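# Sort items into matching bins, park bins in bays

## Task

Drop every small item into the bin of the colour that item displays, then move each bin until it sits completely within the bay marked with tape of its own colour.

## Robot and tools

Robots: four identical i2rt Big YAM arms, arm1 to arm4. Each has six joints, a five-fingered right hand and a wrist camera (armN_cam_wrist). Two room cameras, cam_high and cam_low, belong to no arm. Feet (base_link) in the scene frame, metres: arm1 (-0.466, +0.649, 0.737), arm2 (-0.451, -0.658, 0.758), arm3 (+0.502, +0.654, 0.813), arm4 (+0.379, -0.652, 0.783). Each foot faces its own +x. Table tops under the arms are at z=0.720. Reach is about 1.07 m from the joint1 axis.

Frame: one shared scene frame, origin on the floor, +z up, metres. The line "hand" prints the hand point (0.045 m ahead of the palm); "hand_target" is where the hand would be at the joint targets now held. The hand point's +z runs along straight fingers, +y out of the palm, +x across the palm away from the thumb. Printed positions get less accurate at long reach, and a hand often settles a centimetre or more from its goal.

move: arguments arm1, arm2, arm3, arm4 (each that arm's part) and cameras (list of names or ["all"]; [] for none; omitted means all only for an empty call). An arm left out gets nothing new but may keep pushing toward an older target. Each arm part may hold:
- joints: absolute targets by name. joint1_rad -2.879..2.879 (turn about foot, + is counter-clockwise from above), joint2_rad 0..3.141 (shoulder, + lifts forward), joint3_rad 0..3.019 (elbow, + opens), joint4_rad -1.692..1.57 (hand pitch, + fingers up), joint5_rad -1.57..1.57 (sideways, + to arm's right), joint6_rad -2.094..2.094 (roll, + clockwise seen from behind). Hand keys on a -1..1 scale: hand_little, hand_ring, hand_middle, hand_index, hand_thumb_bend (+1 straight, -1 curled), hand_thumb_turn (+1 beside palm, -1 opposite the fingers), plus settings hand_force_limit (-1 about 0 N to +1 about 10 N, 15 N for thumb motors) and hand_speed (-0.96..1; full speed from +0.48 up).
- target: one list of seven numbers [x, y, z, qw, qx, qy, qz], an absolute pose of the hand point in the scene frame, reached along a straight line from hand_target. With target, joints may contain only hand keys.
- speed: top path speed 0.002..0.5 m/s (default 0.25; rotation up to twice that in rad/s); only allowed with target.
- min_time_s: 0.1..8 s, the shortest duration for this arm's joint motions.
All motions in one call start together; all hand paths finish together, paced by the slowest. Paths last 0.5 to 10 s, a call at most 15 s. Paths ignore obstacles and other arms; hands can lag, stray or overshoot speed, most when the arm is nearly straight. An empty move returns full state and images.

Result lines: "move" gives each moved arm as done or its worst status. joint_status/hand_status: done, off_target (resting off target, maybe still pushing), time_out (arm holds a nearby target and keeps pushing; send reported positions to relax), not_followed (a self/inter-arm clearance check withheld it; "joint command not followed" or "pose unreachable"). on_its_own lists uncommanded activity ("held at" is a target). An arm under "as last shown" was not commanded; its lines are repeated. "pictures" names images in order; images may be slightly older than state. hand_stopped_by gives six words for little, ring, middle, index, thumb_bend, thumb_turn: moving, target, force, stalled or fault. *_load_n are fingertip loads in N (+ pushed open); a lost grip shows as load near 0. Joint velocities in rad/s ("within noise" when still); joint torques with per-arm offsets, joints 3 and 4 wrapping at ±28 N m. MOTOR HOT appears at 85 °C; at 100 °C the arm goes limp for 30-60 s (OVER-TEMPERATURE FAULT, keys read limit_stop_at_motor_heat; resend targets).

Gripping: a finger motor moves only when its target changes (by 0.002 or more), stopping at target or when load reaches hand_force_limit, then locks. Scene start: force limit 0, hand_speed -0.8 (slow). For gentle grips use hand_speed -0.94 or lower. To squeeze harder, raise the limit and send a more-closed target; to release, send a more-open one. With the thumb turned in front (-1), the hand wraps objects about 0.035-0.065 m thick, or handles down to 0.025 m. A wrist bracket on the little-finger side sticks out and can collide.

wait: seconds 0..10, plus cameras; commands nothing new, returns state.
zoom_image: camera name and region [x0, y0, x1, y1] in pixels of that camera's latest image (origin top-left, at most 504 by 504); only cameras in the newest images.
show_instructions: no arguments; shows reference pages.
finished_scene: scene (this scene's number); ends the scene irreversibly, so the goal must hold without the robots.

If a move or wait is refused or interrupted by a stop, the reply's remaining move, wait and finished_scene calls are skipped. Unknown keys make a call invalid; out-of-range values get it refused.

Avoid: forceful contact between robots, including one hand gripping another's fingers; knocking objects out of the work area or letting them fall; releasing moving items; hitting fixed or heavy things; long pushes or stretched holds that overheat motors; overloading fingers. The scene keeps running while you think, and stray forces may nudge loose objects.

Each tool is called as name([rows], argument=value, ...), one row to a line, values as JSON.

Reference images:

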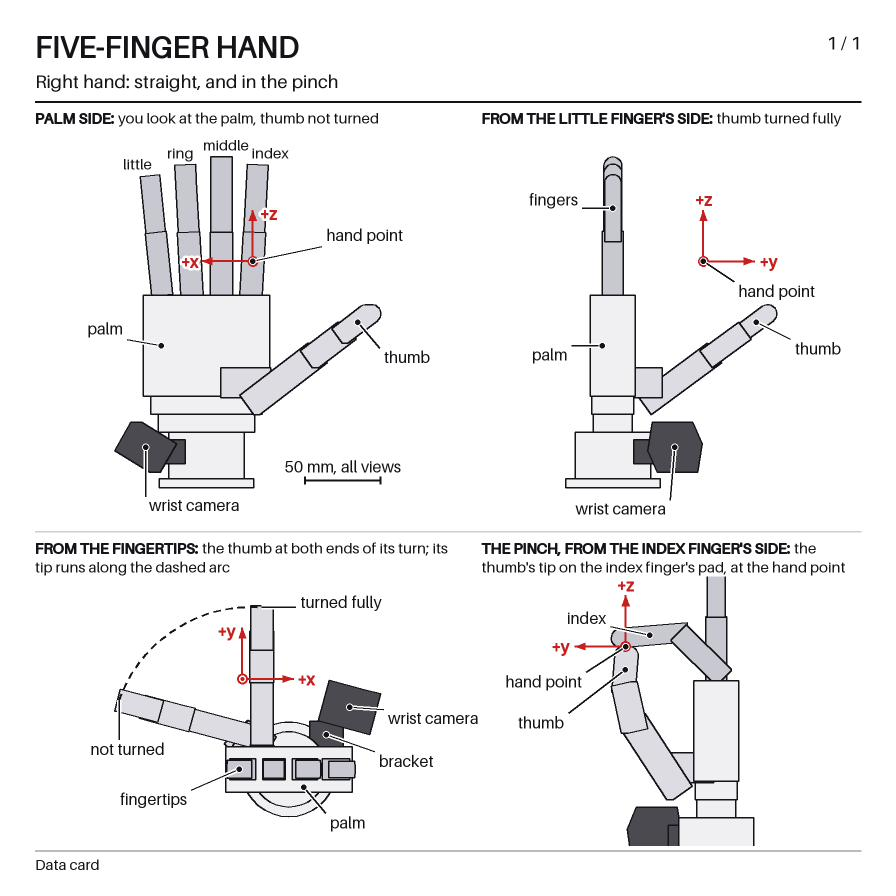

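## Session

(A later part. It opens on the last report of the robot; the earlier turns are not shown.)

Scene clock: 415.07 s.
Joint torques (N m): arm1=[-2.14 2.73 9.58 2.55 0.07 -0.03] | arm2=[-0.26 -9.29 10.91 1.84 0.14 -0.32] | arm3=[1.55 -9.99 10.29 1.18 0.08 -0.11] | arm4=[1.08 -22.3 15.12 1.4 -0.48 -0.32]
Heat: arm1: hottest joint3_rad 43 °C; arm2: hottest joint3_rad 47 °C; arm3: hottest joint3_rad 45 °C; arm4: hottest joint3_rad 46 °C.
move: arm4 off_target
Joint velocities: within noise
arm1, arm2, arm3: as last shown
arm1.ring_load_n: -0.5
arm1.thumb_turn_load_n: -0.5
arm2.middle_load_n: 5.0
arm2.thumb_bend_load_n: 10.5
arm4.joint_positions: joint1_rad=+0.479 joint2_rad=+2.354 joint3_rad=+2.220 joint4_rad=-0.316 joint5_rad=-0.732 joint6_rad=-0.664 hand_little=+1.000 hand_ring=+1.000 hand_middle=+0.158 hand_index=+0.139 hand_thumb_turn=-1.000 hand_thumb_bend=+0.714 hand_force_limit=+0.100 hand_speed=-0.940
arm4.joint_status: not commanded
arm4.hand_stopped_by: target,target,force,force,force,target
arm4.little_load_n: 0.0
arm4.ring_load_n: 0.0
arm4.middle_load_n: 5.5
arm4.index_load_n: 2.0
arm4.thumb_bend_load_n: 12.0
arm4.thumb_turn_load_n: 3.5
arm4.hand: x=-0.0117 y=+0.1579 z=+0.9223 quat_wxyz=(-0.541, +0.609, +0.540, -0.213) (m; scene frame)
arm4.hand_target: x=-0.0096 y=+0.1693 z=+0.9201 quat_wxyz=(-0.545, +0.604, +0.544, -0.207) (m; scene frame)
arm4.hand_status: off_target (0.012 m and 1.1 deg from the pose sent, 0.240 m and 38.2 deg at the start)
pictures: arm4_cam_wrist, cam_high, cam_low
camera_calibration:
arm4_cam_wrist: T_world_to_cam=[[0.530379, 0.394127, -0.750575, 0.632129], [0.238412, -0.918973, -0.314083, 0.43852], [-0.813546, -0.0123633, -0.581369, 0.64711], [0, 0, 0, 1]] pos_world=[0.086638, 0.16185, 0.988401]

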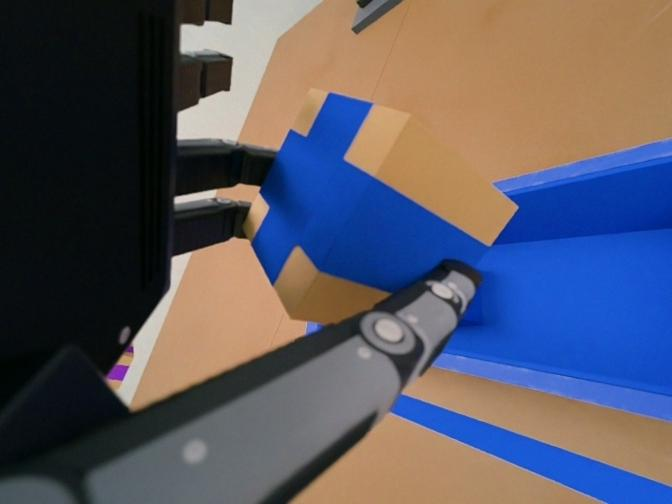

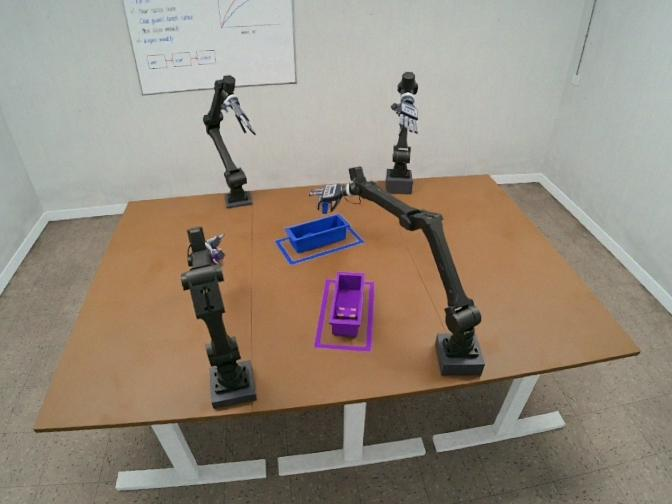

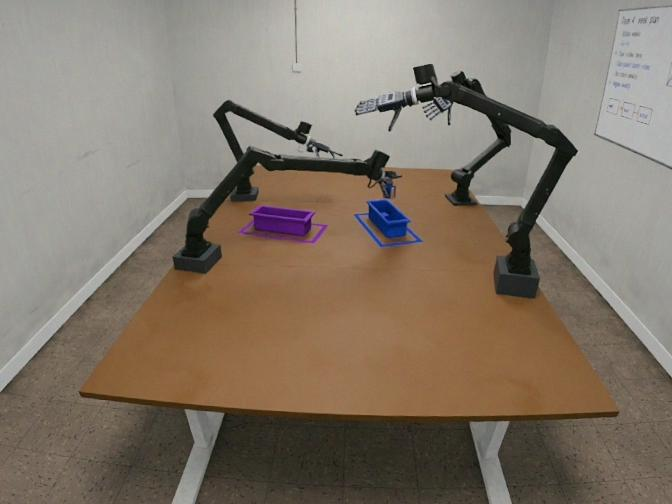

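move(arm4={"target": [0.004, 0.187, 0.855, 0.5443, -0.6036, -0.5443, 0.2075], "speed": 0.12}, cameras=["arm4_cam_wrist"])

Scene clock: 447.90 s.
Joint torques (N m): arm1=[-1.49 3.31 9.55 2.44 0.11 -0.04] | arm2=[-0.03 -8.7 10.92 1.89 0.09 -0.29] | arm3=[1.55 -9.93 10.3 1.18 0.07 -0.11] | arm4=[1.03 -23.88 14.72 2.99 -0.49 -0.35]
Heat: arm1: hottest joint3_rad 43 °C; arm2: hottest joint3_rad 48 °C; arm3: hottest joint3_rad 45 °C; arm4: hottest joint3_rad 49 °C.
move: arm4 off_target
Joint velocities: within noise
arm1.joint_positions: joint1_rad=+0.280 joint2_rad=+0.625 joint3_rad=+1.382 joint4_rad=-1.266 joint5_rad=-0.070 joint6_rad=-0.983 hand_little=+1.000 hand_ring=+1.000 hand_middle=+1.000 hand_index=+1.000 hand_thumb_turn=+1.000 hand_thumb_bend=+1.000 hand_force_limit=+0.000 hand_speed=-0.800
arm1.joint_status: not commanded
arm1.hand_stopped_by: target,target,target,target,target,target
arm1.little_load_n: 0.0
arm1.ring_load_n: 0.0
arm1.middle_load_n: 0.0
arm1.index_load_n: 0.0
arm1.thumb_bend_load_n: 0.0
arm1.thumb_turn_load_n: 0.0
arm1.hand: x=-0.3882 y=+0.4251 z=+1.2249 quat_wxyz=(+0.111, +0.569, -0.645, +0.498) (m; scene frame)
arm1.hand_target: x=-0.3889 y=+0.4265 z=+1.2343 quat_wxyz=(+0.113, +0.566, -0.640, +0.507) (m; scene frame)
arm1.hand_status: not commanded
arm2.joint_positions: joint1_rad=+0.105 joint2_rad=+1.215 joint3_rad=+0.703 joint4_rad=+0.107 joint5_rad=+0.267 joint6_rad=-0.255 hand_little=+1.000 hand_ring=+1.000 hand_middle=+0.228 hand_index=+0.279 hand_thumb_turn=-1.000 hand_thumb_bend=+0.694 hand_force_limit=-0.100 hand_speed=-0.920
arm2.joint_status: not commanded
arm2.hand_stopped_by: target,target,force,force,force,target
arm2.little_load_n: 0.0
arm2.ring_load_n: 0.0
arm2.middle_load_n: 5.5
arm2.index_load_n: 0.5
arm2.thumb_bend_load_n: 10.0
arm2.thumb_turn_load_n: 1.5
arm2.hand: x=-0.5240 y=-0.1589 z=+0.9192 quat_wxyz=(-0.547, +0.818, +0.124, +0.127) (m; scene frame)
arm2.hand_target: x=-0.5242 y=-0.1451 z=+0.9513 quat_wxyz=(-0.568, +0.804, +0.120, +0.129) (m; scene frame)
arm2.hand_status: not commanded
arm3.joint_positions: joint1_rad=-0.115 joint2_rad=+1.287 joint3_rad=+1.603 joint4_rad=-0.586 joint5_rad=-0.061 joint6_rad=-0.445 hand_little=+1.000 hand_ring=+1.000 hand_middle=+1.000 hand_index=+1.000 hand_thumb_turn=-1.000 hand_thumb_bend=+1.000 hand_force_limit=+0.000 hand_speed=+0.300
arm3.joint_status: not commanded
arm3.hand_stopped_by: target,target,target,target,target,target
arm3.little_load_n: 0.0
arm3.ring_load_n: 0.0
arm3.middle_load_n: 0.0
arm3.index_load_n: 0.0
arm3.thumb_bend_load_n: 0.0
arm3.thumb_turn_load_n: 0.0
arm3.hand: x=+0.3338 y=+0.0903 z=+1.3024 quat_wxyz=(+0.207, +0.071, -0.795, +0.565) (m; scene frame)
arm3.hand_target: x=+0.3401 y=+0.0857 z=+1.2899 quat_wxyz=(+0.201, +0.079, -0.804, +0.554) (m; scene frame)
arm3.hand_status: not commanded
arm4.joint_positions: joint1_rad=+0.459 joint2_rad=+2.455 joint3_rad=+2.221 joint4_rad=-0.272 joint5_rad=-0.753 joint6_rad=-0.679 hand_little=+1.000 hand_ring=+1.000 hand_middle=+0.158 hand_index=+0.139 hand_thumb_turn=-1.000 hand_thumb_bend=+0.714 hand_force_limit=+0.100 hand_speed=-0.940
arm4.joint_status: not commanded
arm4.hand_stopped_by: target,target,force,force,force,target
arm4.little_load_n: 0.0
arm4.ring_load_n: 0.0
arm4.middle_load_n: 5.5
arm4.index_load_n: 2.0
arm4.thumb_bend_load_n: 12.5
arm4.thumb_turn_load_n: 3.5
arm4.hand: x=+0.0016 y=+0.1675 z=+0.8428 quat_wxyz=(-0.523, +0.621, +0.540, -0.222) (m; scene frame)
arm4.hand_target: x=+0.0049 y=+0.1853 z=+0.8552 quat_wxyz=(-0.544, +0.604, +0.544, -0.207) (m; scene frame)
arm4.hand_status: off_target (0.023 m and 3.6 deg from the pose sent, 0.075 m and 1.1 deg at the start)
pictures: arm4_cam_wrist
camera_calibration:
arm4_cam_wrist: T_world_to_cam=[[0.539868, 0.362933, -0.759489, 0.574353], [0.246105, -0.930904, -0.269908, 0.383861], [-0.804969, -0.0411993, -0.591884, 0.625469], [0, 0, 0, 1]] pos_world=[0.0989383, 0.174655, 0.910027]

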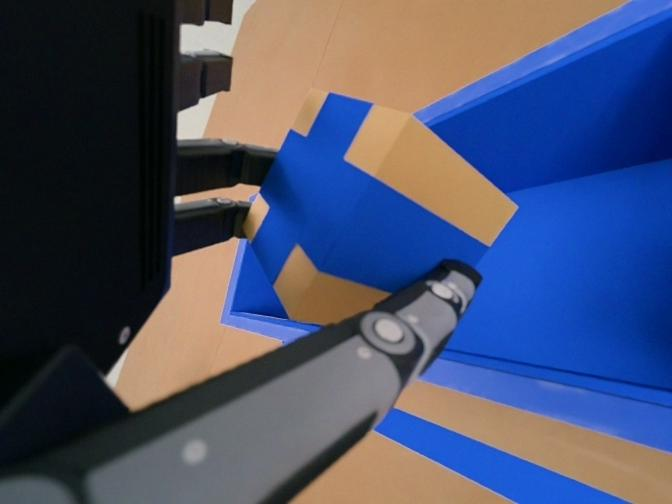

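zoom_image(camera="arm4_cam_wrist", region=[220, 0, 672, 452])

Scaled by 1.115.

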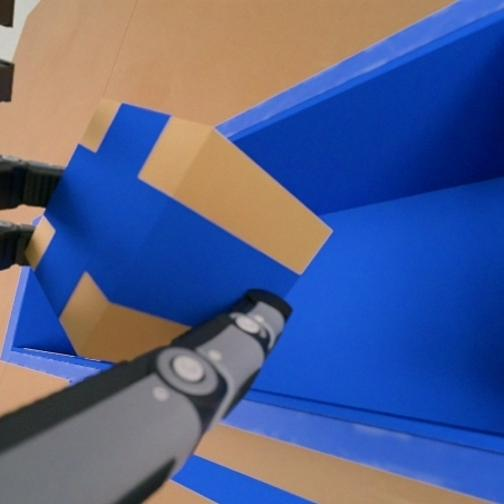

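move(arm4={"target": [0.002, 0.195, 0.815, 0.5443, -0.6036, -0.5443, 0.2075], "speed": 0.1}, cameras=["arm4_cam_wrist"])

Scene clock: 463.80 s.
Joint torques (N m): arm1=[-1.73 3.37 9.33 2.43 0.11 -0.07] | arm2=[-0.32 -8.88 11 1.8 0.14 -0.27] | arm3=[1.61 -9.93 10.32 1.18 0.08 -0.11] | arm4=[0.85 -24.18 14.79 2.97 -0.52 -0.33]
Heat: arm1: hottest joint3_rad 43 °C; arm2: hottest joint3_rad 48 °C; arm3: hottest joint3_rad 45 °C; arm4: hottest joint3_rad 49 °C.
move: arm4 off_target
Joint velocities: within noise
arm1, arm2, arm3: as last shown
arm1.thumb_turn_load_n: 0.5
arm3.thumb_turn_load_n: 0.5
arm4.joint_positions: joint1_rad=+0.459 joint2_rad=+2.522 joint3_rad=+2.249 joint4_rad=-0.227 joint5_rad=-0.753 joint6_rad=-0.681 hand_little=+1.000 hand_ring=+1.000 hand_middle=+0.158 hand_index=+0.139 hand_thumb_turn=-1.000 hand_thumb_bend=+0.714 hand_force_limit=+0.100 hand_speed=-0.940
arm4.joint_status: not commanded
arm4.hand_stopped_by: target,target,force,force,force,target
arm4.little_load_n: -0.5
arm4.ring_load_n: 0.0
arm4.middle_load_n: 5.5
arm4.index_load_n: 2.0
arm4.thumb_bend_load_n: 12.5
arm4.thumb_turn_load_n: 3.5
arm4.hand: x=-0.0010 y=+0.1762 z=+0.8064 quat_wxyz=(-0.525, +0.619, +0.541, -0.220) (m; scene frame)
arm4.hand_target: x=+0.0029 y=+0.1935 z=+0.8153 quat_wxyz=(-0.545, +0.604, +0.544, -0.207) (m; scene frame)
arm4.hand_status: off_target (0.021 m and 3.2 deg from the pose sent, 0.039 m and 3.6 deg at the start)
pictures: arm4_cam_wrist
camera_calibration:
arm4_cam_wrist: T_world_to_cam=[[0.538819, 0.368631, -0.757486, 0.542353], [0.246304, -0.928822, -0.276809, 0.388007], [-0.805611, -0.0374221, -0.591262, 0.601079], [0, 0, 0, 1]] pos_world=[0.0964384, 0.182956, 0.873624]

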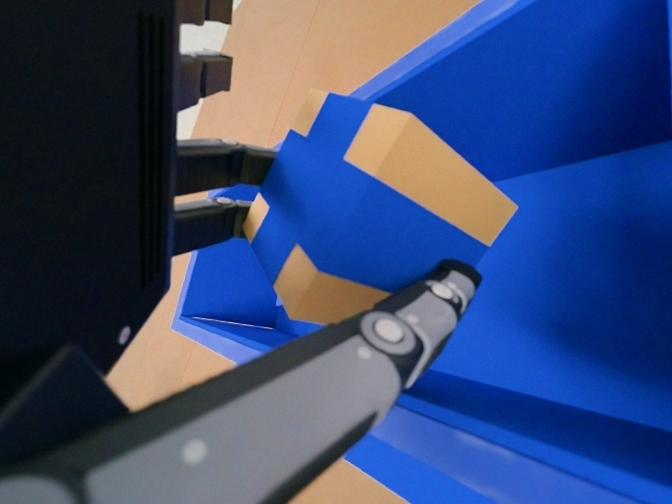

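move(arm4={"target": [0.002, 0.193, 0.78, 0.5443, -0.6036, -0.5443, 0.2075], "speed": 0.08})

move(arm4={"target": [0.002, 0.193, 0.767, 0.5443, -0.6036, -0.5443, 0.2075], "speed": 0.05}, cameras=["arm4_cam_wrist", "cam_low"])

Scene clock: 471.30 s.
Joint torques (N m): arm1=[-0.85 3.37 9.47 2.5 0.11 -0.07] | arm2=[-0.44 -8.7 10.96 1.69 0.12 -0.3] | arm3=[1.61 -9.93 10.29 1.2 0.07 -0.11] | arm4=[1.08 -23.71 12.48 3.17 -0.41 -0.33]
Heat: arm1: hottest joint3_rad 43 °C; arm2: hottest joint3_rad 48 °C; arm3: hottest joint3_rad 45 °C; arm4: hottest joint3_rad 50 °C.
move: arm4 off_target
Joint velocities: within noise
arm1, arm2, arm3: as last shown
arm1.thumb_turn_load_n: 0.0
arm2.thumb_bend_load_n: 10.5
arm3.thumb_turn_load_n: 0.0
arm4.joint_positions: joint1_rad=+0.459 joint2_rad=+2.553 joint3_rad=+2.249 joint4_rad=-0.171 joint5_rad=-0.755 joint6_rad=-0.681 hand_little=+1.000 hand_ring=+1.000 hand_middle=+0.158 hand_index=+0.139 hand_thumb_turn=-1.000 hand_thumb_bend=+0.714 hand_force_limit=+0.100 hand_speed=-0.940
arm4.joint_status: not commanded
arm4.hand_stopped_by: target,target,force,force,force,target
arm4.little_load_n: 0.0
arm4.ring_load_n: 0.0
arm4.middle_load_n: 5.5
arm4.index_load_n: 2.5
arm4.thumb_bend_load_n: 12.5
arm4.thumb_turn_load_n: 3.5
arm4.hand: x=-0.0028 y=+0.1814 z=+0.7889 quat_wxyz=(-0.535, +0.611, +0.542, -0.216) (m; scene frame)
arm4.hand_target: x=+0.0026 y=+0.1921 z=+0.7801 quat_wxyz=(-0.544, +0.604, +0.544, -0.207) (m; scene frame)
arm4.hand_status: off_target (0.015 m and 1.8 deg from the pose sent, 0.032 m and 3.2 deg at the start)
pictures: none

Scene clock: 472.30 s.
Joint torques (N m): arm1=[-2.2 3.02 9.35 2.47 0.1 -0.07] | arm2=[-0.09 -9.11 11.04 1.72 0.14 -0.3] | arm3=[1.61 -9.93 10.29 1.18 0.07 -0.11] | arm4=[0.85 -23.59 12.04 3.14 -0.43 -0.32]
Heat: arm1: hottest joint3_rad 43 °C; arm2: hottest joint3_rad 48 °C; arm3: hottest joint3_rad 45 °C; arm4: hottest joint3_rad 50 °C.
move: arm4 off_target
Joint velocities: within noise
arm1, arm2, arm3: as last shown
arm2.little_load_n: -0.5
arm2.index_load_n: 1.0
arm3.ring_load_n: -0.5
arm3.thumb_turn_load_n: 0.5
arm4.joint_positions: joint1_rad=+0.459 joint2_rad=+2.560 joint3_rad=+2.249 joint4_rad=-0.151 joint5_rad=-0.755 joint6_rad=-0.681 hand_little=+1.000 hand_ring=+1.000 hand_middle=+0.158 hand_index=+0.139 hand_thumb_turn=-1.000 hand_thumb_bend=+0.714 hand_force_limit=+0.100 hand_speed=-0.940
arm4.joint_status: not commanded
arm4.hand_stopped_by: target,target,force,force,force,target
arm4.little_load_n: 0.0
arm4.ring_load_n: 0.0
arm4.middle_load_n: 5.5
arm4.index_load_n: 2.0
arm4.thumb_bend_load_n: 12.5
arm4.thumb_turn_load_n: 3.5
arm4.hand: x=-0.0035 y=+0.1835 z=+0.7858 quat_wxyz=(-0.539, +0.608, +0.542, -0.215) (m; scene frame)
arm4.hand_target: x=+0.0027 y=+0.1917 z=+0.7671 quat_wxyz=(-0.544, +0.604, +0.544, -0.207) (m; scene frame)
arm4.hand_status: off_target (0.022 m and 1.1 deg from the pose sent, 0.025 m and 1.8 deg at the start)
pictures: arm4_cam_wrist, cam_low
camera_calibration:
arm4_cam_wrist: T_world_to_cam=[[0.529246, 0.396567, -0.750089, 0.514413], [0.244364, -0.917834, -0.312835, 0.416016], [-0.812517, -0.0177281, -0.582667, 0.576664], [0, 0, 0, 1]] pos_world=[0.0946388, 0.188057, 0.852003]

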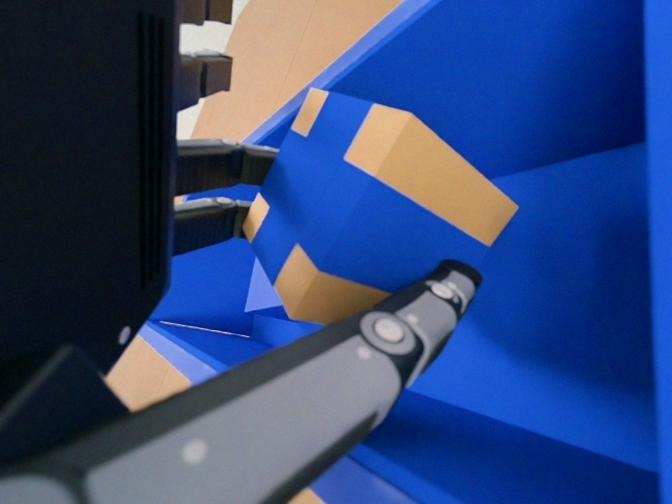

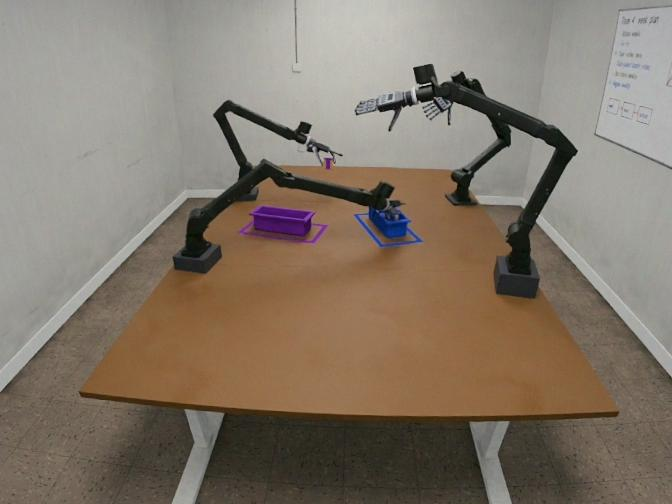

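move(arm4={"target": [0.005, 0.183, 0.80, 0.5443, -0.6036, -0.5443, 0.2075], "speed": 0.08}, cameras=["arm4_cam_wrist"])

Scene clock: 480.53 s.
Joint torques (N m): arm1=[-1.08 3.37 9.47 2.65 0.11 -0.03] | arm2=[0.26 -8.94 10.97 1.88 0.11 -0.31] | arm3=[1.61 -9.93 10.3 1.18 0.07 -0.11] | arm4=[0.91 -26.81 9.73 2.32 -0.39 -0.33]
Heat: arm1: hottest joint3_rad 43 °C; arm2: hottest joint3_rad 48 °C; arm3: hottest joint3_rad 45 °C; arm4: hottest joint3_rad 49 °C.
move: arm4 off_target
Joint velocities: within noise
arm1, arm2, arm3: as last shown
arm2.little_load_n: 0.0
arm2.index_load_n: 0.5
arm2.thumb_bend_load_n: 10.0
arm3.ring_load_n: 0.0
arm3.thumb_turn_load_n: 0.0
arm4.joint_positions: joint1_rad=+0.459 joint2_rad=+2.534 joint3_rad=+2.219 joint4_rad=-0.151 joint5_rad=-0.755 joint6_rad=-0.681 hand_little=+1.000 hand_ring=+1.000 hand_middle=+0.158 hand_index=+0.139 hand_thumb_turn=-1.000 hand_thumb_bend=+0.714 hand_force_limit=+0.100 hand_speed=-0.940
arm4.joint_status: not commanded
arm4.hand_stopped_by: target,target,force,force,force,target
arm4.little_load_n: 0.0
arm4.ring_load_n: 0.0
arm4.middle_load_n: 5.5
arm4.index_load_n: 2.0
arm4.thumb_bend_load_n: 12.5
arm4.thumb_turn_load_n: 3.0
arm4.hand: x=-0.0020 y=+0.1786 z=+0.7929 quat_wxyz=(-0.538, +0.609, +0.542, -0.215) (m; scene frame)
arm4.hand_target: x=+0.0051 y=+0.1830 z=+0.8000 quat_wxyz=(-0.544, +0.604, +0.544, -0.207) (m; scene frame)
arm4.hand_status: off_target (0.011 m and 1.3 deg from the pose sent, 0.016 m and 1.1 deg at the start)
pictures: arm4_cam_wrist
camera_calibration:
arm4_cam_wrist: T_world_to_cam=[[0.530091, 0.393798, -0.75095, 0.522066], [0.244704, -0.918982, -0.309179, 0.410742], [-0.811864, -0.0198671, -0.583508, 0.582969], [0, 0, 0, 1]] pos_world=[0.0960388, 0.183457, 0.859205]

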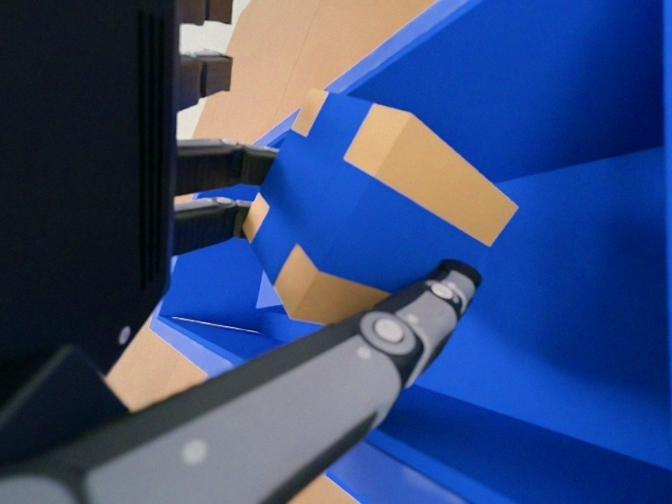

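move(arm4={"target": [0.008, 0.172, 0.780, 0.5443, -0.6036, -0.5443, 0.2075], "speed": 0.08})

move(arm4={"target": [0.008, 0.176, 0.757, 0.5443, -0.6036, -0.5443, 0.2075], "speed": 0.06}, cameras=["arm4_cam_wrist"])

Scene clock: 485.50 s.
Joint torques (N m): arm1=[-1.61 3.37 9.42 2.33 0.13 -0.04] | arm2=[-0.26 -9.23 10.91 1.76 0.1 -0.29] | arm3=[1.55 -9.93 10.29 1.2 0.07 -0.11] | arm4=[1.08 -25.88 9.36 3.02 -0.4 -0.3]
Heat: arm1: hottest joint3_rad 43 °C; arm2: hottest joint3_rad 48 °C; arm3: hottest joint3_rad 45 °C; arm4: hottest joint3_rad 50 °C.
move: arm4 done
Joint velocities: within noise
arm1, arm2, arm3: as last shown
arm2.middle_load_n: 5.0
arm2.thumb_bend_load_n: 10.5
arm4.joint_positions: joint1_rad=+0.459 joint2_rad=+2.515 joint3_rad=+2.137 joint4_rad=-0.100 joint5_rad=-0.755 joint6_rad=-0.683 hand_little=+1.000 hand_ring=+1.000 hand_middle=+0.158 hand_index=+0.139 hand_thumb_turn=-1.000 hand_thumb_bend=+0.714 hand_force_limit=+0.100 hand_speed=-0.940
arm4.joint_status: not commanded
arm4.hand_stopped_by: target,target,force,force,force,target
arm4.little_load_n: 0.0
arm4.ring_load_n: 0.0
arm4.middle_load_n: 6.0
arm4.index_load_n: 2.0
arm4.thumb_bend_load_n: 12.5
arm4.thumb_turn_load_n: 3.5
arm4.hand: x=+0.0018 y=+0.1663 z=+0.7756 quat_wxyz=(-0.534, +0.611, +0.542, -0.217) (m; scene frame)
arm4.hand_target: x=+0.0082 y=+0.1720 z=+0.7799 quat_wxyz=(-0.544, +0.604, +0.544, -0.207) (m; scene frame)
arm4.hand_status: done (0.010 m and 1.8 deg from the pose sent, 0.018 m and 1.3 deg at the start)
pictures: none

Scene clock: 486.47 s.
Joint torques (N m): arm1=[-1.26 3.14 9.51 1.99 0.16 -0.09] | arm2=[0.03 -9.11 10.96 1.83 0.13 -0.29] | arm3=[1.61 -9.93 10.29 1.17 0.07 -0.11] | arm4=[1.14 -23.47 10.7 3.43 -0.4 -0.32]
Heat: arm1: hottest joint3_rad 43 °C; arm2: hottest joint3_rad 48 °C; arm3: hottest joint3_rad 45 °C; arm4: hottest joint3_rad 50 °C.
move: arm4 off_target
Joint velocities: within noise
arm1, arm2, arm3: as last shown
arm1.thumb_turn_load_n: -0.5
arm2.middle_load_n: 5.5
arm4.joint_positions: joint1_rad=+0.459 joint2_rad=+2.516 joint3_rad=+2.137 joint4_rad=-0.083 joint5_rad=-0.756 joint6_rad=-0.683 hand_little=+1.000 hand_ring=+1.000 hand_middle=+0.158 hand_index=+0.139 hand_thumb_turn=-1.000 hand_thumb_bend=+0.714 hand_force_limit=+0.100 hand_speed=-0.940
arm4.joint_status: not commanded
arm4.hand_stopped_by: target,target,force,force,force,target
arm4.little_load_n: 0.0
arm4.ring_load_n: 0.0
arm4.middle_load_n: 5.5
arm4.index_load_n: 2.0
arm4.thumb_bend_load_n: 12.5
arm4.thumb_turn_load_n: 3.5
arm4.hand: x=+0.0009 y=+0.1686 z=+0.7775 quat_wxyz=(-0.540, +0.607, +0.543, -0.214) (m; scene frame)
arm4.hand_target: x=+0.0086 y=+0.1749 z=+0.7575 quat_wxyz=(-0.544, +0.604, +0.544, -0.207) (m; scene frame)
arm4.hand_status: off_target (0.023 m and 1.0 deg from the pose sent, 0.022 m and 1.8 deg at the start)
pictures: arm4_cam_wrist
camera_calibration:
arm4_cam_wrist: T_world_to_cam=[[0.528553, 0.399384, -0.749082, 0.510446], [0.245889, -0.916615, -0.315207, 0.400285], [-0.812509, -0.0175875, -0.582683, 0.575209], [0, 0, 0, 1]] pos_world=[0.0991391, 0.17316, 0.843703]

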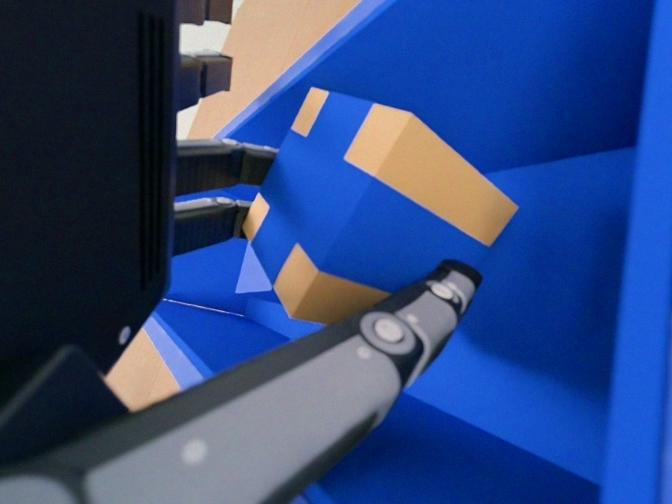

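move(arm4={"target": [0.004, 0.185, 0.86, 0.5443, -0.6036, -0.5443, 0.2075], "speed": 0.15})

move(arm4={"target": [-0.021, 0.183, 0.855, 0.5126, -0.5275, -0.6184, 0.2767], "speed": 0.15}, cameras=["arm4_cam_wrist"])

Scene clock: 510.07 s.
Joint torques (N m): arm1=[-1.32 2.61 9.2 2.36 0.07 -0.07] | arm2=[-0.21 -8.88 11.02 1.73 0.12 -0.29] | arm3=[1.61 -9.99 10.29 1.18 0.07 -0.11] | arm4=[0.91 -25.23 14.72 1.57 -0.3 -0.29]
Heat: arm1: hottest joint3_rad 43 °C; arm2: hottest joint3_rad 49 °C; arm3: hottest joint3_rad 46 °C; arm4: hottest joint3_rad 49 °C.
move: arm4 off_target
Joint velocities: within noise
arm1, arm2, arm3: as last shown
arm1.thumb_turn_load_n: 0.0
arm2.middle_load_n: 5.0
arm4.joint_positions: joint1_rad=+0.459 joint2_rad=+2.458 joint3_rad=+2.215 joint4_rad=-0.239 joint5_rad=-0.756 joint6_rad=-0.683 hand_little=+1.000 hand_ring=+1.000 hand_middle=+0.158 hand_index=+0.139 hand_thumb_turn=-1.000 hand_thumb_bend=+0.714 hand_force_limit=+0.100 hand_speed=-0.940
arm4.joint_status: not commanded
arm4.hand_stopped_by: target,target,force,force,force,target
arm4.little_load_n: 0.0
arm4.ring_load_n: 0.0
arm4.middle_load_n: 5.5
arm4.index_load_n: 2.0
arm4.thumb_bend_load_n: 12.0
arm4.thumb_turn_load_n: 3.5
arm4.hand: x=+0.0003 y=+0.1709 z=+0.8429 quat_wxyz=(-0.532, +0.613, +0.542, -0.218) (m; scene frame)
arm4.hand_target: x=+0.0046 y=+0.1839 z=+0.8600 quat_wxyz=(-0.545, +0.604, +0.544, -0.207) (m; scene frame)
arm4.hand_status: off_target (0.022 m and 2.1 deg from the pose sent, 0.084 m and 1.0 deg at the start)
pictures: none

Scene clock: 513.03 s.
Joint torques (N m): arm1=[-1.61 2.67 9.47 2.26 0.1 -0.08] | arm2=[-0.15 -9.41 10.96 1.74 0.14 -0.31] | arm3=[1.55 -9.93 10.32 1.18 0.07 -0.11] | arm4=[0.79 -24.35 14.91 1.21 -0.69 -0.34]
Heat: arm1: hottest joint3_rad 43 °C; arm2: hottest joint3_rad 49 °C; arm3: hottest joint3_rad 46 °C; arm4: hottest joint3_rad 50 °C.
move: arm4 off_target
Joint velocities: within noise
arm1.joint_positions: joint1_rad=+0.280 joint2_rad=+0.625 joint3_rad=+1.382 joint4_rad=-1.266 joint5_rad=-0.070 joint6_rad=-0.983 hand_little=+1.000 hand_ring=+1.000 hand_middle=+1.000 hand_index=+1.000 hand_thumb_turn=+1.000 hand_thumb_bend=+1.000 hand_force_limit=+0.000 hand_speed=-0.800
arm1.joint_status: not commanded
arm1.hand_stopped_by: target,target,target,target,target,target
arm1.little_load_n: 0.0
arm1.ring_load_n: 0.0
arm1.middle_load_n: 0.0
arm1.index_load_n: 0.0
arm1.thumb_bend_load_n: 0.0
arm1.thumb_turn_load_n: 0.0
arm1.hand: x=-0.3882 y=+0.4251 z=+1.2249 quat_wxyz=(+0.111, +0.569, -0.645, +0.498) (m; scene frame)
arm1.hand_target: x=-0.3889 y=+0.4265 z=+1.2343 quat_wxyz=(+0.113, +0.566, -0.640, +0.507) (m; scene frame)
arm1.hand_status: not commanded
arm2.joint_positions: joint1_rad=+0.105 joint2_rad=+1.215 joint3_rad=+0.703 joint4_rad=+0.107 joint5_rad=+0.267 joint6_rad=-0.255 hand_little=+1.000 hand_ring=+1.000 hand_middle=+0.228 hand_index=+0.279 hand_thumb_turn=-1.000 hand_thumb_bend=+0.694 hand_force_limit=-0.100 hand_speed=-0.920
arm2.joint_status: not commanded
arm2.hand_stopped_by: target,target,force,force,force,target
arm2.little_load_n: 0.0
arm2.ring_load_n: 0.0
arm2.middle_load_n: 5.0
arm2.index_load_n: 1.0
arm2.thumb_bend_load_n: 10.0
arm2.thumb_turn_load_n: 1.5
arm2.hand: x=-0.5240 y=-0.1589 z=+0.9192 quat_wxyz=(-0.547, +0.818, +0.124, +0.127) (m; scene frame)
arm2.hand_target: x=-0.5242 y=-0.1451 z=+0.9513 quat_wxyz=(-0.568, +0.804, +0.120, +0.129) (m; scene frame)
arm2.hand_status: not commanded
arm3.joint_positions: joint1_rad=-0.115 joint2_rad=+1.287 joint3_rad=+1.603 joint4_rad=-0.586 joint5_rad=-0.061 joint6_rad=-0.445 hand_little=+1.000 hand_ring=+1.000 hand_middle=+1.000 hand_index=+1.000 hand_thumb_turn=-1.000 hand_thumb_bend=+1.000 hand_force_limit=+0.000 hand_speed=+0.300
arm3.joint_status: not commanded
arm3.hand_stopped_by: target,target,target,target,target,target
arm3.little_load_n: 0.0
arm3.ring_load_n: 0.0
arm3.middle_load_n: 0.0
arm3.index_load_n: 0.0
arm3.thumb_bend_load_n: 0.0
arm3.thumb_turn_load_n: 0.0
arm3.hand: x=+0.3338 y=+0.0903 z=+1.3024 quat_wxyz=(+0.207, +0.071, -0.795, +0.565) (m; scene frame)
arm3.hand_target: x=+0.3401 y=+0.0857 z=+1.2899 quat_wxyz=(+0.201, +0.079, -0.804, +0.554) (m; scene frame)
arm3.hand_status: not commanded
arm4.joint_positions: joint1_rad=+0.459 joint2_rad=+2.724 joint3_rad=+2.796 joint4_rad=-0.674 joint5_rad=-0.974 joint6_rad=-0.875 hand_little=+1.000 hand_ring=+1.000 hand_middle=+0.158 hand_index=+0.139 hand_thumb_turn=-1.000 hand_thumb_bend=+0.714 hand_force_limit=+0.100 hand_speed=-0.940
arm4.joint_status: not commanded
arm4.hand_stopped_by: target,target,force,force,force,target
arm4.little_load_n: 0.0
arm4.ring_load_n: -0.5
arm4.middle_load_n: 5.5
arm4.index_load_n: 2.0
arm4.thumb_bend_load_n: 12.5
arm4.thumb_turn_load_n: 3.5
arm4.hand: x=-0.0251 y=+0.1761 z=+0.8628 quat_wxyz=(-0.512, +0.532, +0.613, -0.280) (m; scene frame)
arm4.hand_target: x=-0.0206 y=+0.1821 z=+0.8549 quat_wxyz=(-0.516, +0.528, +0.616, -0.275) (m; scene frame)
arm4.hand_status: off_target (0.011 m and 0.9 deg from the pose sent, 0.027 m and 14.9 deg at the start)
pictures: arm4_cam_wrist
camera_calibration:
arm4_cam_wrist: T_world_to_cam=[[0.408823, 0.521634, -0.748841, 0.560343], [0.463686, -0.825468, -0.321866, 0.435669], [-0.78604, -0.215641, -0.579345, 0.636516], [0, 0, 0, 1]] pos_world=[0.069232, 0.204596, 0.928597]

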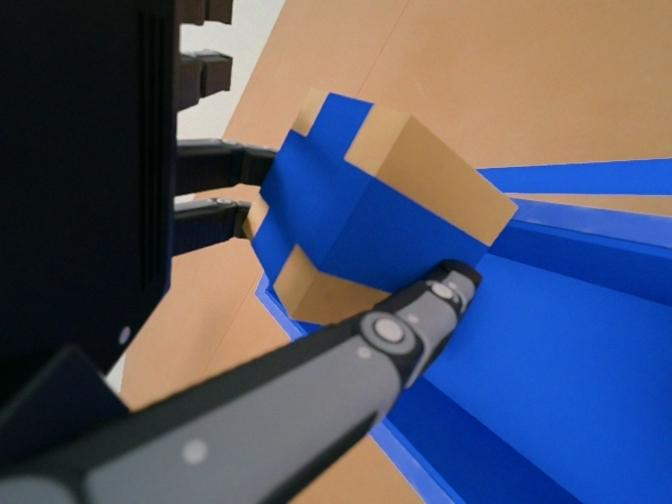

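zoom_image(camera="arm4_cam_wrist", region=[240, 140, 604, 504])

move(cameras=["cam_high", "cam_low"])

zoom_image(camera="cam_high", region=[240, 180, 400, 300])

Scaled by 1.385.

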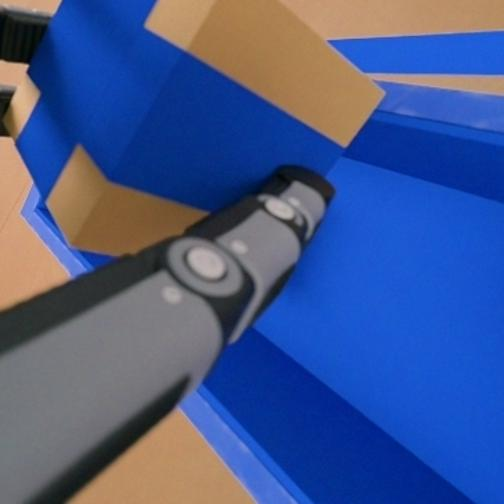

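Scene clock: 520.33 s.
Joint torques (N m): arm1=[-1.55 2.9 9.54 2.35 0.08 -0.1] | arm2=[-0.21 -8.94 10.88 1.76 0.13 -0.3] | arm3=[1.61 -9.88 10.29 1.18 0.07 -0.11] | arm4=[1.2 -25 15.02 1.16 -0.69 -0.34]
Heat: arm1: hottest joint3_rad 43 °C; arm2: hottest joint3_rad 49 °C; arm3: hottest joint3_rad 46 °C; arm4: hottest joint3_rad 51 °C.
Joint velocities: within noise
arm1.joint_positions: joint1_rad=+0.280 joint2_rad=+0.625 joint3_rad=+1.382 joint4_rad=-1.266 joint5_rad=-0.070 joint6_rad=-0.983 hand_little=+1.000 hand_ring=+1.000 hand_middle=+1.000 hand_index=+1.000 hand_thumb_turn=+1.000 hand_thumb_bend=+1.000 hand_force_limit=+0.000 hand_speed=-0.800
arm1.joint_status: not commanded
arm1.hand_stopped_by: target,target,target,target,target,target
arm1.little_load_n: 0.0
arm1.ring_load_n: 0.0
arm1.middle_load_n: 0.5
arm1.index_load_n: 0.0
arm1.thumb_bend_load_n: 0.0
arm1.thumb_turn_load_n: 0.0
arm1.hand: x=-0.3882 y=+0.4251 z=+1.2249 quat_wxyz=(+0.111, +0.569, -0.645, +0.498) (m; scene frame)
arm1.hand_target: x=-0.3889 y=+0.4265 z=+1.2343 quat_wxyz=(+0.113, +0.566, -0.640, +0.507) (m; scene frame)
arm1.hand_status: not commanded
arm2.joint_positions: joint1_rad=+0.105 joint2_rad=+1.215 joint3_rad=+0.703 joint4_rad=+0.107 joint5_rad=+0.267 joint6_rad=-0.255 hand_little=+1.000 hand_ring=+1.000 hand_middle=+0.228 hand_index=+0.279 hand_thumb_turn=-1.000 hand_thumb_bend=+0.694 hand_force_limit=-0.100 hand_speed=-0.920
arm2.joint_status: not commanded
arm2.hand_stopped_by: target,target,force,force,force,target
arm2.little_load_n: 0.0
arm2.ring_load_n: 0.0
arm2.middle_load_n: 5.5
arm2.index_load_n: 0.5
arm2.thumb_bend_load_n: 10.0
arm2.thumb_turn_load_n: 1.5
arm2.hand: x=-0.5240 y=-0.1589 z=+0.9192 quat_wxyz=(-0.547, +0.818, +0.124, +0.127) (m; scene frame)
arm2.hand_target: x=-0.5242 y=-0.1451 z=+0.9513 quat_wxyz=(-0.568, +0.804, +0.120, +0.129) (m; scene frame)
arm2.hand_status: not commanded
arm3.joint_positions: joint1_rad=-0.115 joint2_rad=+1.287 joint3_rad=+1.603 joint4_rad=-0.586 joint5_rad=-0.061 joint6_rad=-0.445 hand_little=+1.000 hand_ring=+1.000 hand_middle=+1.000 hand_index=+1.000 hand_thumb_turn=-1.000 hand_thumb_bend=+1.000 hand_force_limit=+0.000 hand_speed=+0.300
arm3.joint_status: not commanded
arm3.hand_stopped_by: target,target,target,target,target,target
arm3.little_load_n: 0.0
arm3.ring_load_n: 0.0
arm3.middle_load_n: 0.0
arm3.index_load_n: 0.0
arm3.thumb_bend_load_n: 0.0
arm3.thumb_turn_load_n: 0.0
arm3.hand: x=+0.3338 y=+0.0903 z=+1.3024 quat_wxyz=(+0.207, +0.071, -0.795, +0.565) (m; scene frame)
arm3.hand_target: x=+0.3401 y=+0.0857 z=+1.2899 quat_wxyz=(+0.201, +0.079, -0.804, +0.554) (m; scene frame)
arm3.hand_status: not commanded
arm4.joint_positions: joint1_rad=+0.459 joint2_rad=+2.726 joint3_rad=+2.797 joint4_rad=-0.675 joint5_rad=-0.974 joint6_rad=-0.876 hand_little=+1.000 hand_ring=+1.000 hand_middle=+0.158 hand_index=+0.139 hand_thumb_turn=-1.000 hand_thumb_bend=+0.714 hand_force_limit=+0.100 hand_speed=-0.940
arm4.joint_status: not commanded
arm4.hand_stopped_by: target,target,force,force,force,target
arm4.little_load_n: 0.0
arm4.ring_load_n: 0.0
arm4.middle_load_n: 5.5
arm4.index_load_n: 2.0
arm4.thumb_bend_load_n: 12.5
arm4.thumb_turn_load_n: 3.5
arm4.hand: x=-0.0251 y=+0.1760 z=+0.8612 quat_wxyz=(-0.511, +0.533, +0.613, -0.281) (m; scene frame)
arm4.hand_target: x=-0.0206 y=+0.1821 z=+0.8549 quat_wxyz=(-0.516, +0.528, +0.617, -0.275) (m; scene frame)
arm4.hand_status: done (0.010 m and 0.9 deg from the pose sent, 0.027 m and 14.9 deg at the start)
pictures: cam_high, cam_low

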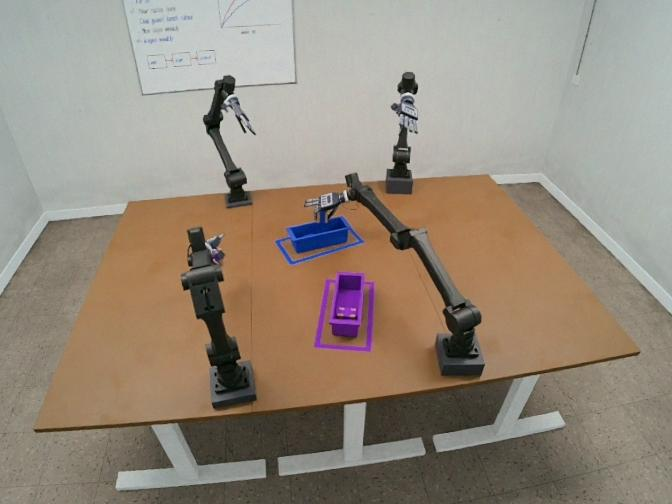

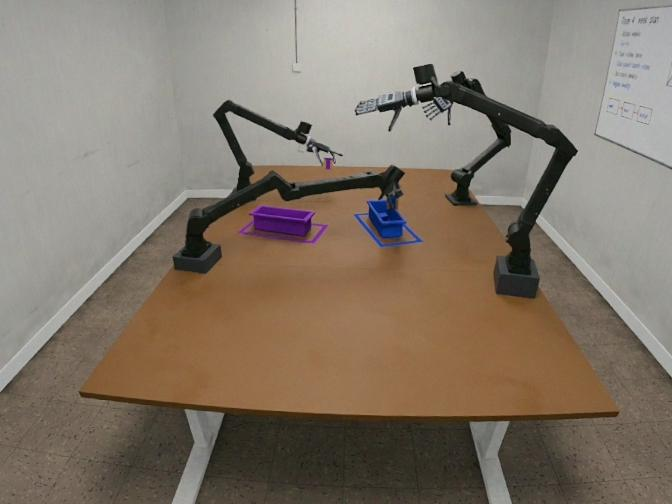

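Scaled by 3.150.

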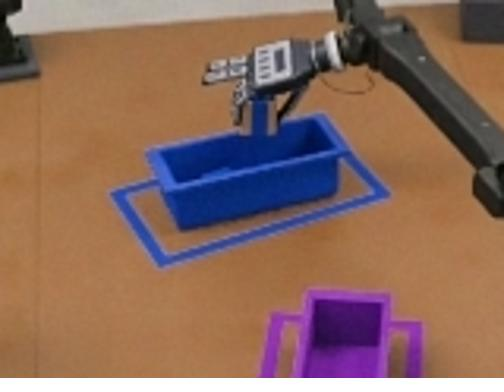

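move(arm4={"target": [-0.009, 0.157, 0.84, 0.5126, -0.5275, -0.6184, 0.2767], "speed": 0.12}, cameras=["arm4_cam_wrist"])

zoom_image(camera="arm4_cam_wrist", region=[200, 100, 672, 504])

Scene clock: 548.73 s.
Joint torques (N m): arm1=[-1.49 3.55 9.36 2.28 0.14 -0.07] | arm2=[-0.38 -9.23 10.88 1.69 0.13 -0.29] | arm3=[1.55 -9.93 10.3 1.18 0.07 -0.11] | arm4=[0.67 -26.93 9.99 2.77 -0.47 0.01]
Heat: arm1: hottest joint3_rad 43 °C; arm2: hottest joint3_rad 49 °C; arm3: hottest joint3_rad 46 °C; arm4: hottest joint3_rad 55 °C.
move: arm4 off_target
Joint velocities: within noise
arm1, arm2, arm3: as last shown
arm1.middle_load_n: 0.0
arm1.index_load_n: -0.5
arm2.middle_load_n: 5.0
arm4.joint_positions: joint1_rad=+0.459 joint2_rad=+2.567 joint3_rad=+2.427 joint4_rad=-0.504 joint5_rad=-0.986 joint6_rad=-0.922 hand_little=+1.000 hand_ring=+1.000 hand_middle=+0.158 hand_index=+0.139 hand_thumb_turn=-1.000 hand_thumb_bend=+0.714 hand_force_limit=+0.100 hand_speed=-0.940
arm4.joint_status: not commanded
arm4.hand_stopped_by: target,target,force,force,force,target
arm4.little_load_n: 0.0
arm4.ring_load_n: 0.0
arm4.middle_load_n: 5.5
arm4.index_load_n: 2.0
arm4.thumb_bend_load_n: 12.5
arm4.thumb_turn_load_n: 4.0
arm4.hand: x=-0.0172 y=+0.1500 z=+0.8349 quat_wxyz=(-0.505, +0.526, +0.624, -0.282) (m; scene frame)
arm4.hand_target: x=-0.0088 y=+0.1569 z=+0.8399 quat_wxyz=(-0.512, +0.528, +0.619, -0.277) (m; scene frame)
arm4.hand_status: off_target (0.012 m and 1.3 deg from the pose sent, 0.033 m and 0.9 deg at the start)
pictures: arm4_cam_wrist
camera_calibration:
arm4_cam_wrist: T_world_to_cam=[[0.406296, 0.53322, -0.742024, 0.54239], [0.488517, -0.813029, -0.316756, 0.395712], [-0.772188, -0.233794, -0.590818, 0.633537], [0, 0, 0, 1]] pos_world=[0.0755267, 0.180629, 0.902116]

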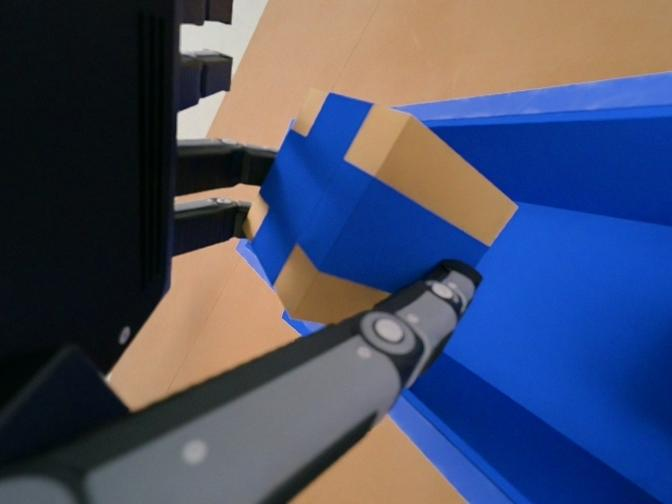

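Scaled by 1.068.

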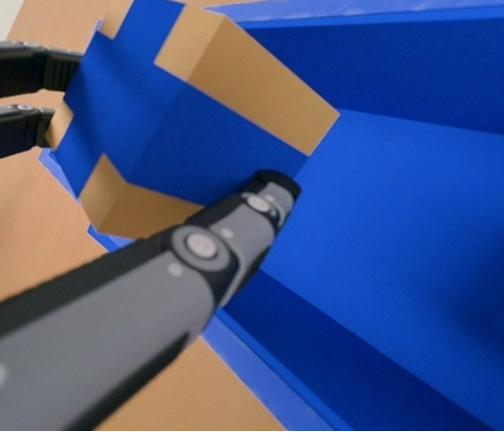

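move(arm4={"target": [-0.005, 0.158, 0.795, 0.5126, -0.5275, -0.6184, 0.2767], "speed": 0.1}, cameras=["arm4_cam_wrist"])

Scene clock: 566.63 s.
Joint torques (N m): arm1=[-2.43 3.08 9.29 2.33 0.06 -0.05] | arm2=[0.09 -9.17 10.96 1.8 0.11 -0.3] | arm3=[1.55 -9.88 10.29 1.18 0.07 -0.11] | arm4=[0.97 -24.12 9.77 2.77 -0.64 -0.1]
Heat: arm1: hottest joint3_rad 43 °C; arm2: hottest joint3_rad 49 °C; arm3: hottest joint3_rad 46 °C; arm4: hottest joint3_rad 52 °C.
move: arm4 off_target
Joint velocities: within noise
arm1, arm2, arm3: as last shown
arm1.index_load_n: 0.0
arm2.middle_load_n: 5.5
arm4.joint_positions: joint1_rad=+0.455 joint2_rad=+2.567 joint3_rad=+2.377 joint4_rad=-0.422 joint5_rad=-0.986 joint6_rad=-0.922 hand_little=+1.000 hand_ring=+1.000 hand_middle=+0.158 hand_index=+0.139 hand_thumb_turn=-1.000 hand_thumb_bend=+0.714 hand_force_limit=+0.100 hand_speed=-0.940
arm4.joint_status: not commanded
arm4.hand_stopped_by: target,target,force,force,force,target
arm4.little_load_n: 0.0
arm4.ring_load_n: 0.0
arm4.middle_load_n: 5.5
arm4.index_load_n: 2.0
arm4.thumb_bend_load_n: 12.5
arm4.thumb_turn_load_n: 3.5
arm4.hand: x=-0.0147 y=+0.1536 z=+0.8201 quat_wxyz=(-0.516, +0.518, +0.625, -0.274) (m; scene frame)
arm4.hand_target: x=-0.0047 y=+0.1571 z=+0.7952 quat_wxyz=(-0.512, +0.528, +0.619, -0.277) (m; scene frame)
arm4.hand_status: off_target (0.027 m and 1.4 deg from the pose sent, 0.043 m and 1.3 deg at the start)
pictures: arm4_cam_wrist
camera_calibration:
arm4_cam_wrist: T_world_to_cam=[[0.401721, 0.55373, -0.729385, 0.514997], [0.482411, -0.804966, -0.345413, 0.414954], [-0.778395, -0.213104, -0.590498, 0.623964], [0, 0, 0, 1]] pos_world=[0.0786277, 0.181824, 0.887411]

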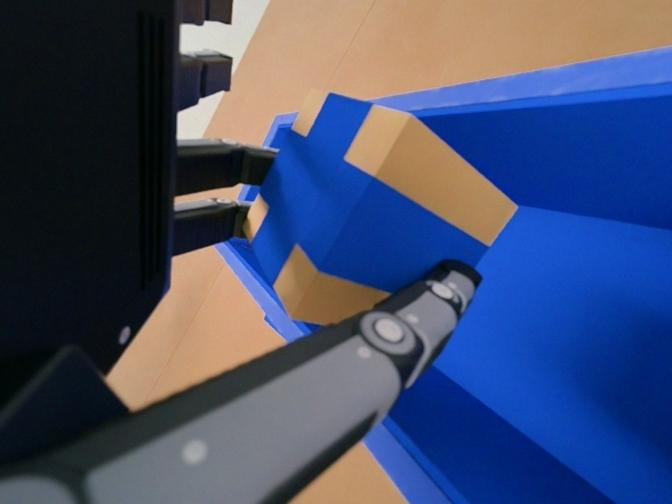

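move(arm4={"target": [-0.004, 0.157, 0.77, 0.5126, -0.5275, -0.6184, 0.2767], "speed": 0.1}, cameras=["arm4_cam_wrist"])

Scene clock: 573.20 s.
Joint torques (N m): arm1=[-0.97 3.14 9.36 2.48 0.06 -0.09] | arm2=[0.21 -8.94 10.88 1.83 0.12 -0.28] | arm3=[1.61 -9.99 10.3 1.2 0.07 -0.11] | arm4=[0.73 -24.53 10.22 2.71 -0.66 -0.1]
Heat: arm1: hottest joint3_rad 43 °C; arm2: hottest joint3_rad 49 °C; arm3: hottest joint3_rad 46 °C; arm4: hottest joint3_rad 51 °C.
move: arm4 off_target
Joint velocities: within noise
arm1, arm2, arm3: as last shown
arm2.little_load_n: -0.5
arm2.middle_load_n: 5.0
arm3.index_load_n: -0.5
arm4.joint_positions: joint1_rad=+0.455 joint2_rad=+2.588 joint3_rad=+2.349 joint4_rad=-0.377 joint5_rad=-0.986 joint6_rad=-0.922 hand_little=+1.000 hand_ring=+1.000 hand_middle=+0.158 hand_index=+0.139 hand_thumb_turn=-1.000 hand_thumb_bend=+0.714 hand_force_limit=+0.100 hand_speed=-0.940
arm4.joint_status: not commanded
arm4.hand_stopped_by: target,target,force,force,force,target
arm4.little_load_n: 0.0
arm4.ring_load_n: 0.0
arm4.middle_load_n: 5.5
arm4.index_load_n: 2.0
arm4.thumb_bend_load_n: 12.5
arm4.thumb_turn_load_n: 3.5
arm4.hand: x=-0.0143 y=+0.1518 z=+0.7939 quat_wxyz=(-0.514, +0.519, +0.625, -0.275) (m; scene frame)
arm4.hand_target: x=-0.0037 y=+0.1560 z=+0.7704 quat_wxyz=(-0.512, +0.528, +0.619, -0.277) (m; scene frame)
arm4.hand_status: off_target (0.027 m and 1.2 deg from the pose sent, 0.051 m and 1.4 deg at the start)
pictures: arm4_cam_wrist
camera_calibration:
arm4_cam_wrist: T_world_to_cam=[[0.402271, 0.550842, -0.731267, 0.498581], [0.482963, -0.806244, -0.341641, 0.401408], [-0.777769, -0.215742, -0.590365, 0.608738], [0, 0, 0, 1]] pos_world=[0.0790276, 0.180324, 0.861111]

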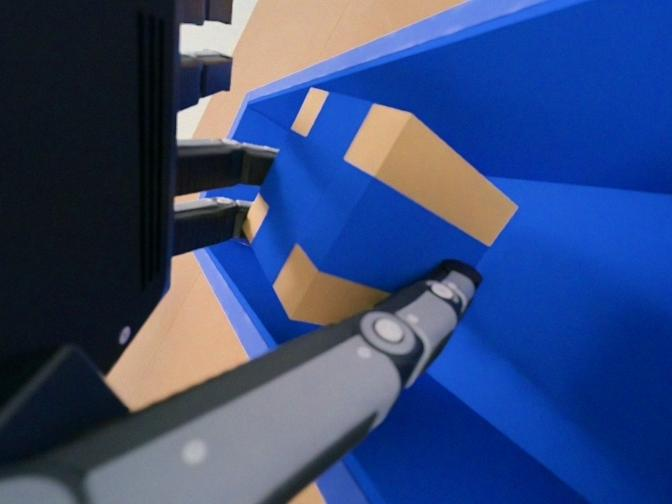

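move(arm4={"target": [-0.003, 0.156, 0.745, 0.5126, -0.5275, -0.6184, 0.2767], "speed": 0.08}, cameras=["arm4_cam_wrist"])

Scene clock: 577.70 s.
Joint torques (N m): arm1=[-1.14 2.9 9.39 2.29 0.03 -0.11] | arm2=[-0.09 -8.41 10.91 1.77 0.12 -0.3] | arm3=[1.61 -9.93 10.3 1.2 0.07 -0.11] | arm4=[0.62 -24.18 10.35 2.88 -0.64 -0.11]
Heat: arm1: hottest joint3_rad 43 °C; arm2: hottest joint3_rad 49 °C; arm3: hottest joint3_rad 46 °C; arm4: hottest joint3_rad 51 °C.
move: arm4 off_target
Joint velocities: within noise
arm1, arm2, arm3: as last shown
arm2.little_load_n: 0.0
arm2.middle_load_n: 5.5
arm2.thumb_bend_load_n: 10.5
arm3.index_load_n: 0.0
arm4.joint_positions: joint1_rad=+0.454 joint2_rad=+2.613 joint3_rad=+2.332 joint4_rad=-0.335 joint5_rad=-0.987 joint6_rad=-0.922 hand_little=+1.000 hand_ring=+1.000 hand_middle=+0.158 hand_index=+0.139 hand_thumb_turn=-1.000 hand_thumb_bend=+0.714 hand_force_limit=+0.100 hand_speed=-0.940
arm4.joint_status: not commanded
arm4.hand_stopped_by: target,target,force,force,force,target
arm4.little_load_n: 0.0
arm4.ring_load_n: 0.0
arm4.middle_load_n: 5.5
arm4.index_load_n: 2.0
arm4.thumb_bend_load_n: 12.5
arm4.thumb_turn_load_n: 3.5
arm4.hand: x=-0.0133 y=+0.1516 z=+0.7694 quat_wxyz=(-0.515, +0.519, +0.624, -0.275) (m; scene frame)
arm4.hand_target: x=-0.0028 y=+0.1550 z=+0.7454 quat_wxyz=(-0.513, +0.527, +0.619, -0.277) (m; scene frame)
arm4.hand_status: off_target (0.027 m and 1.2 deg from the pose sent, 0.050 m and 1.2 deg at the start)
pictures: arm4_cam_wrist
camera_calibration:
arm4_cam_wrist: T_world_to_cam=[[0.402024, 0.551097, -0.73121, 0.480259], [0.482365, -0.806257, -0.342451, 0.393073], [-0.778268, -0.215037, -0.589965, 0.594665], [0, 0, 0, 1]] pos_world=[0.0801277, 0.180123, 0.83661]

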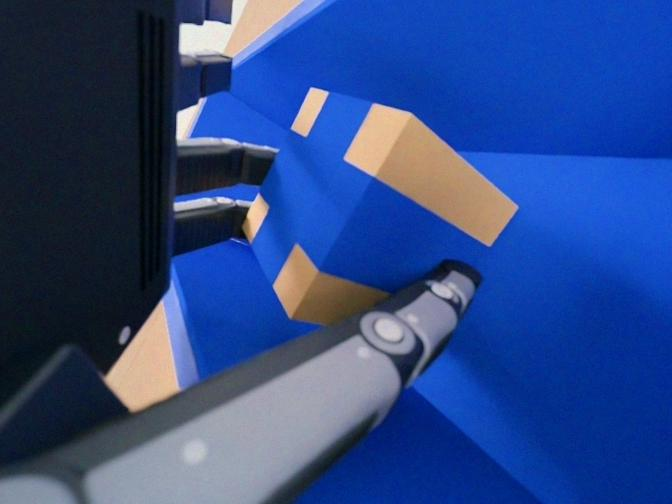

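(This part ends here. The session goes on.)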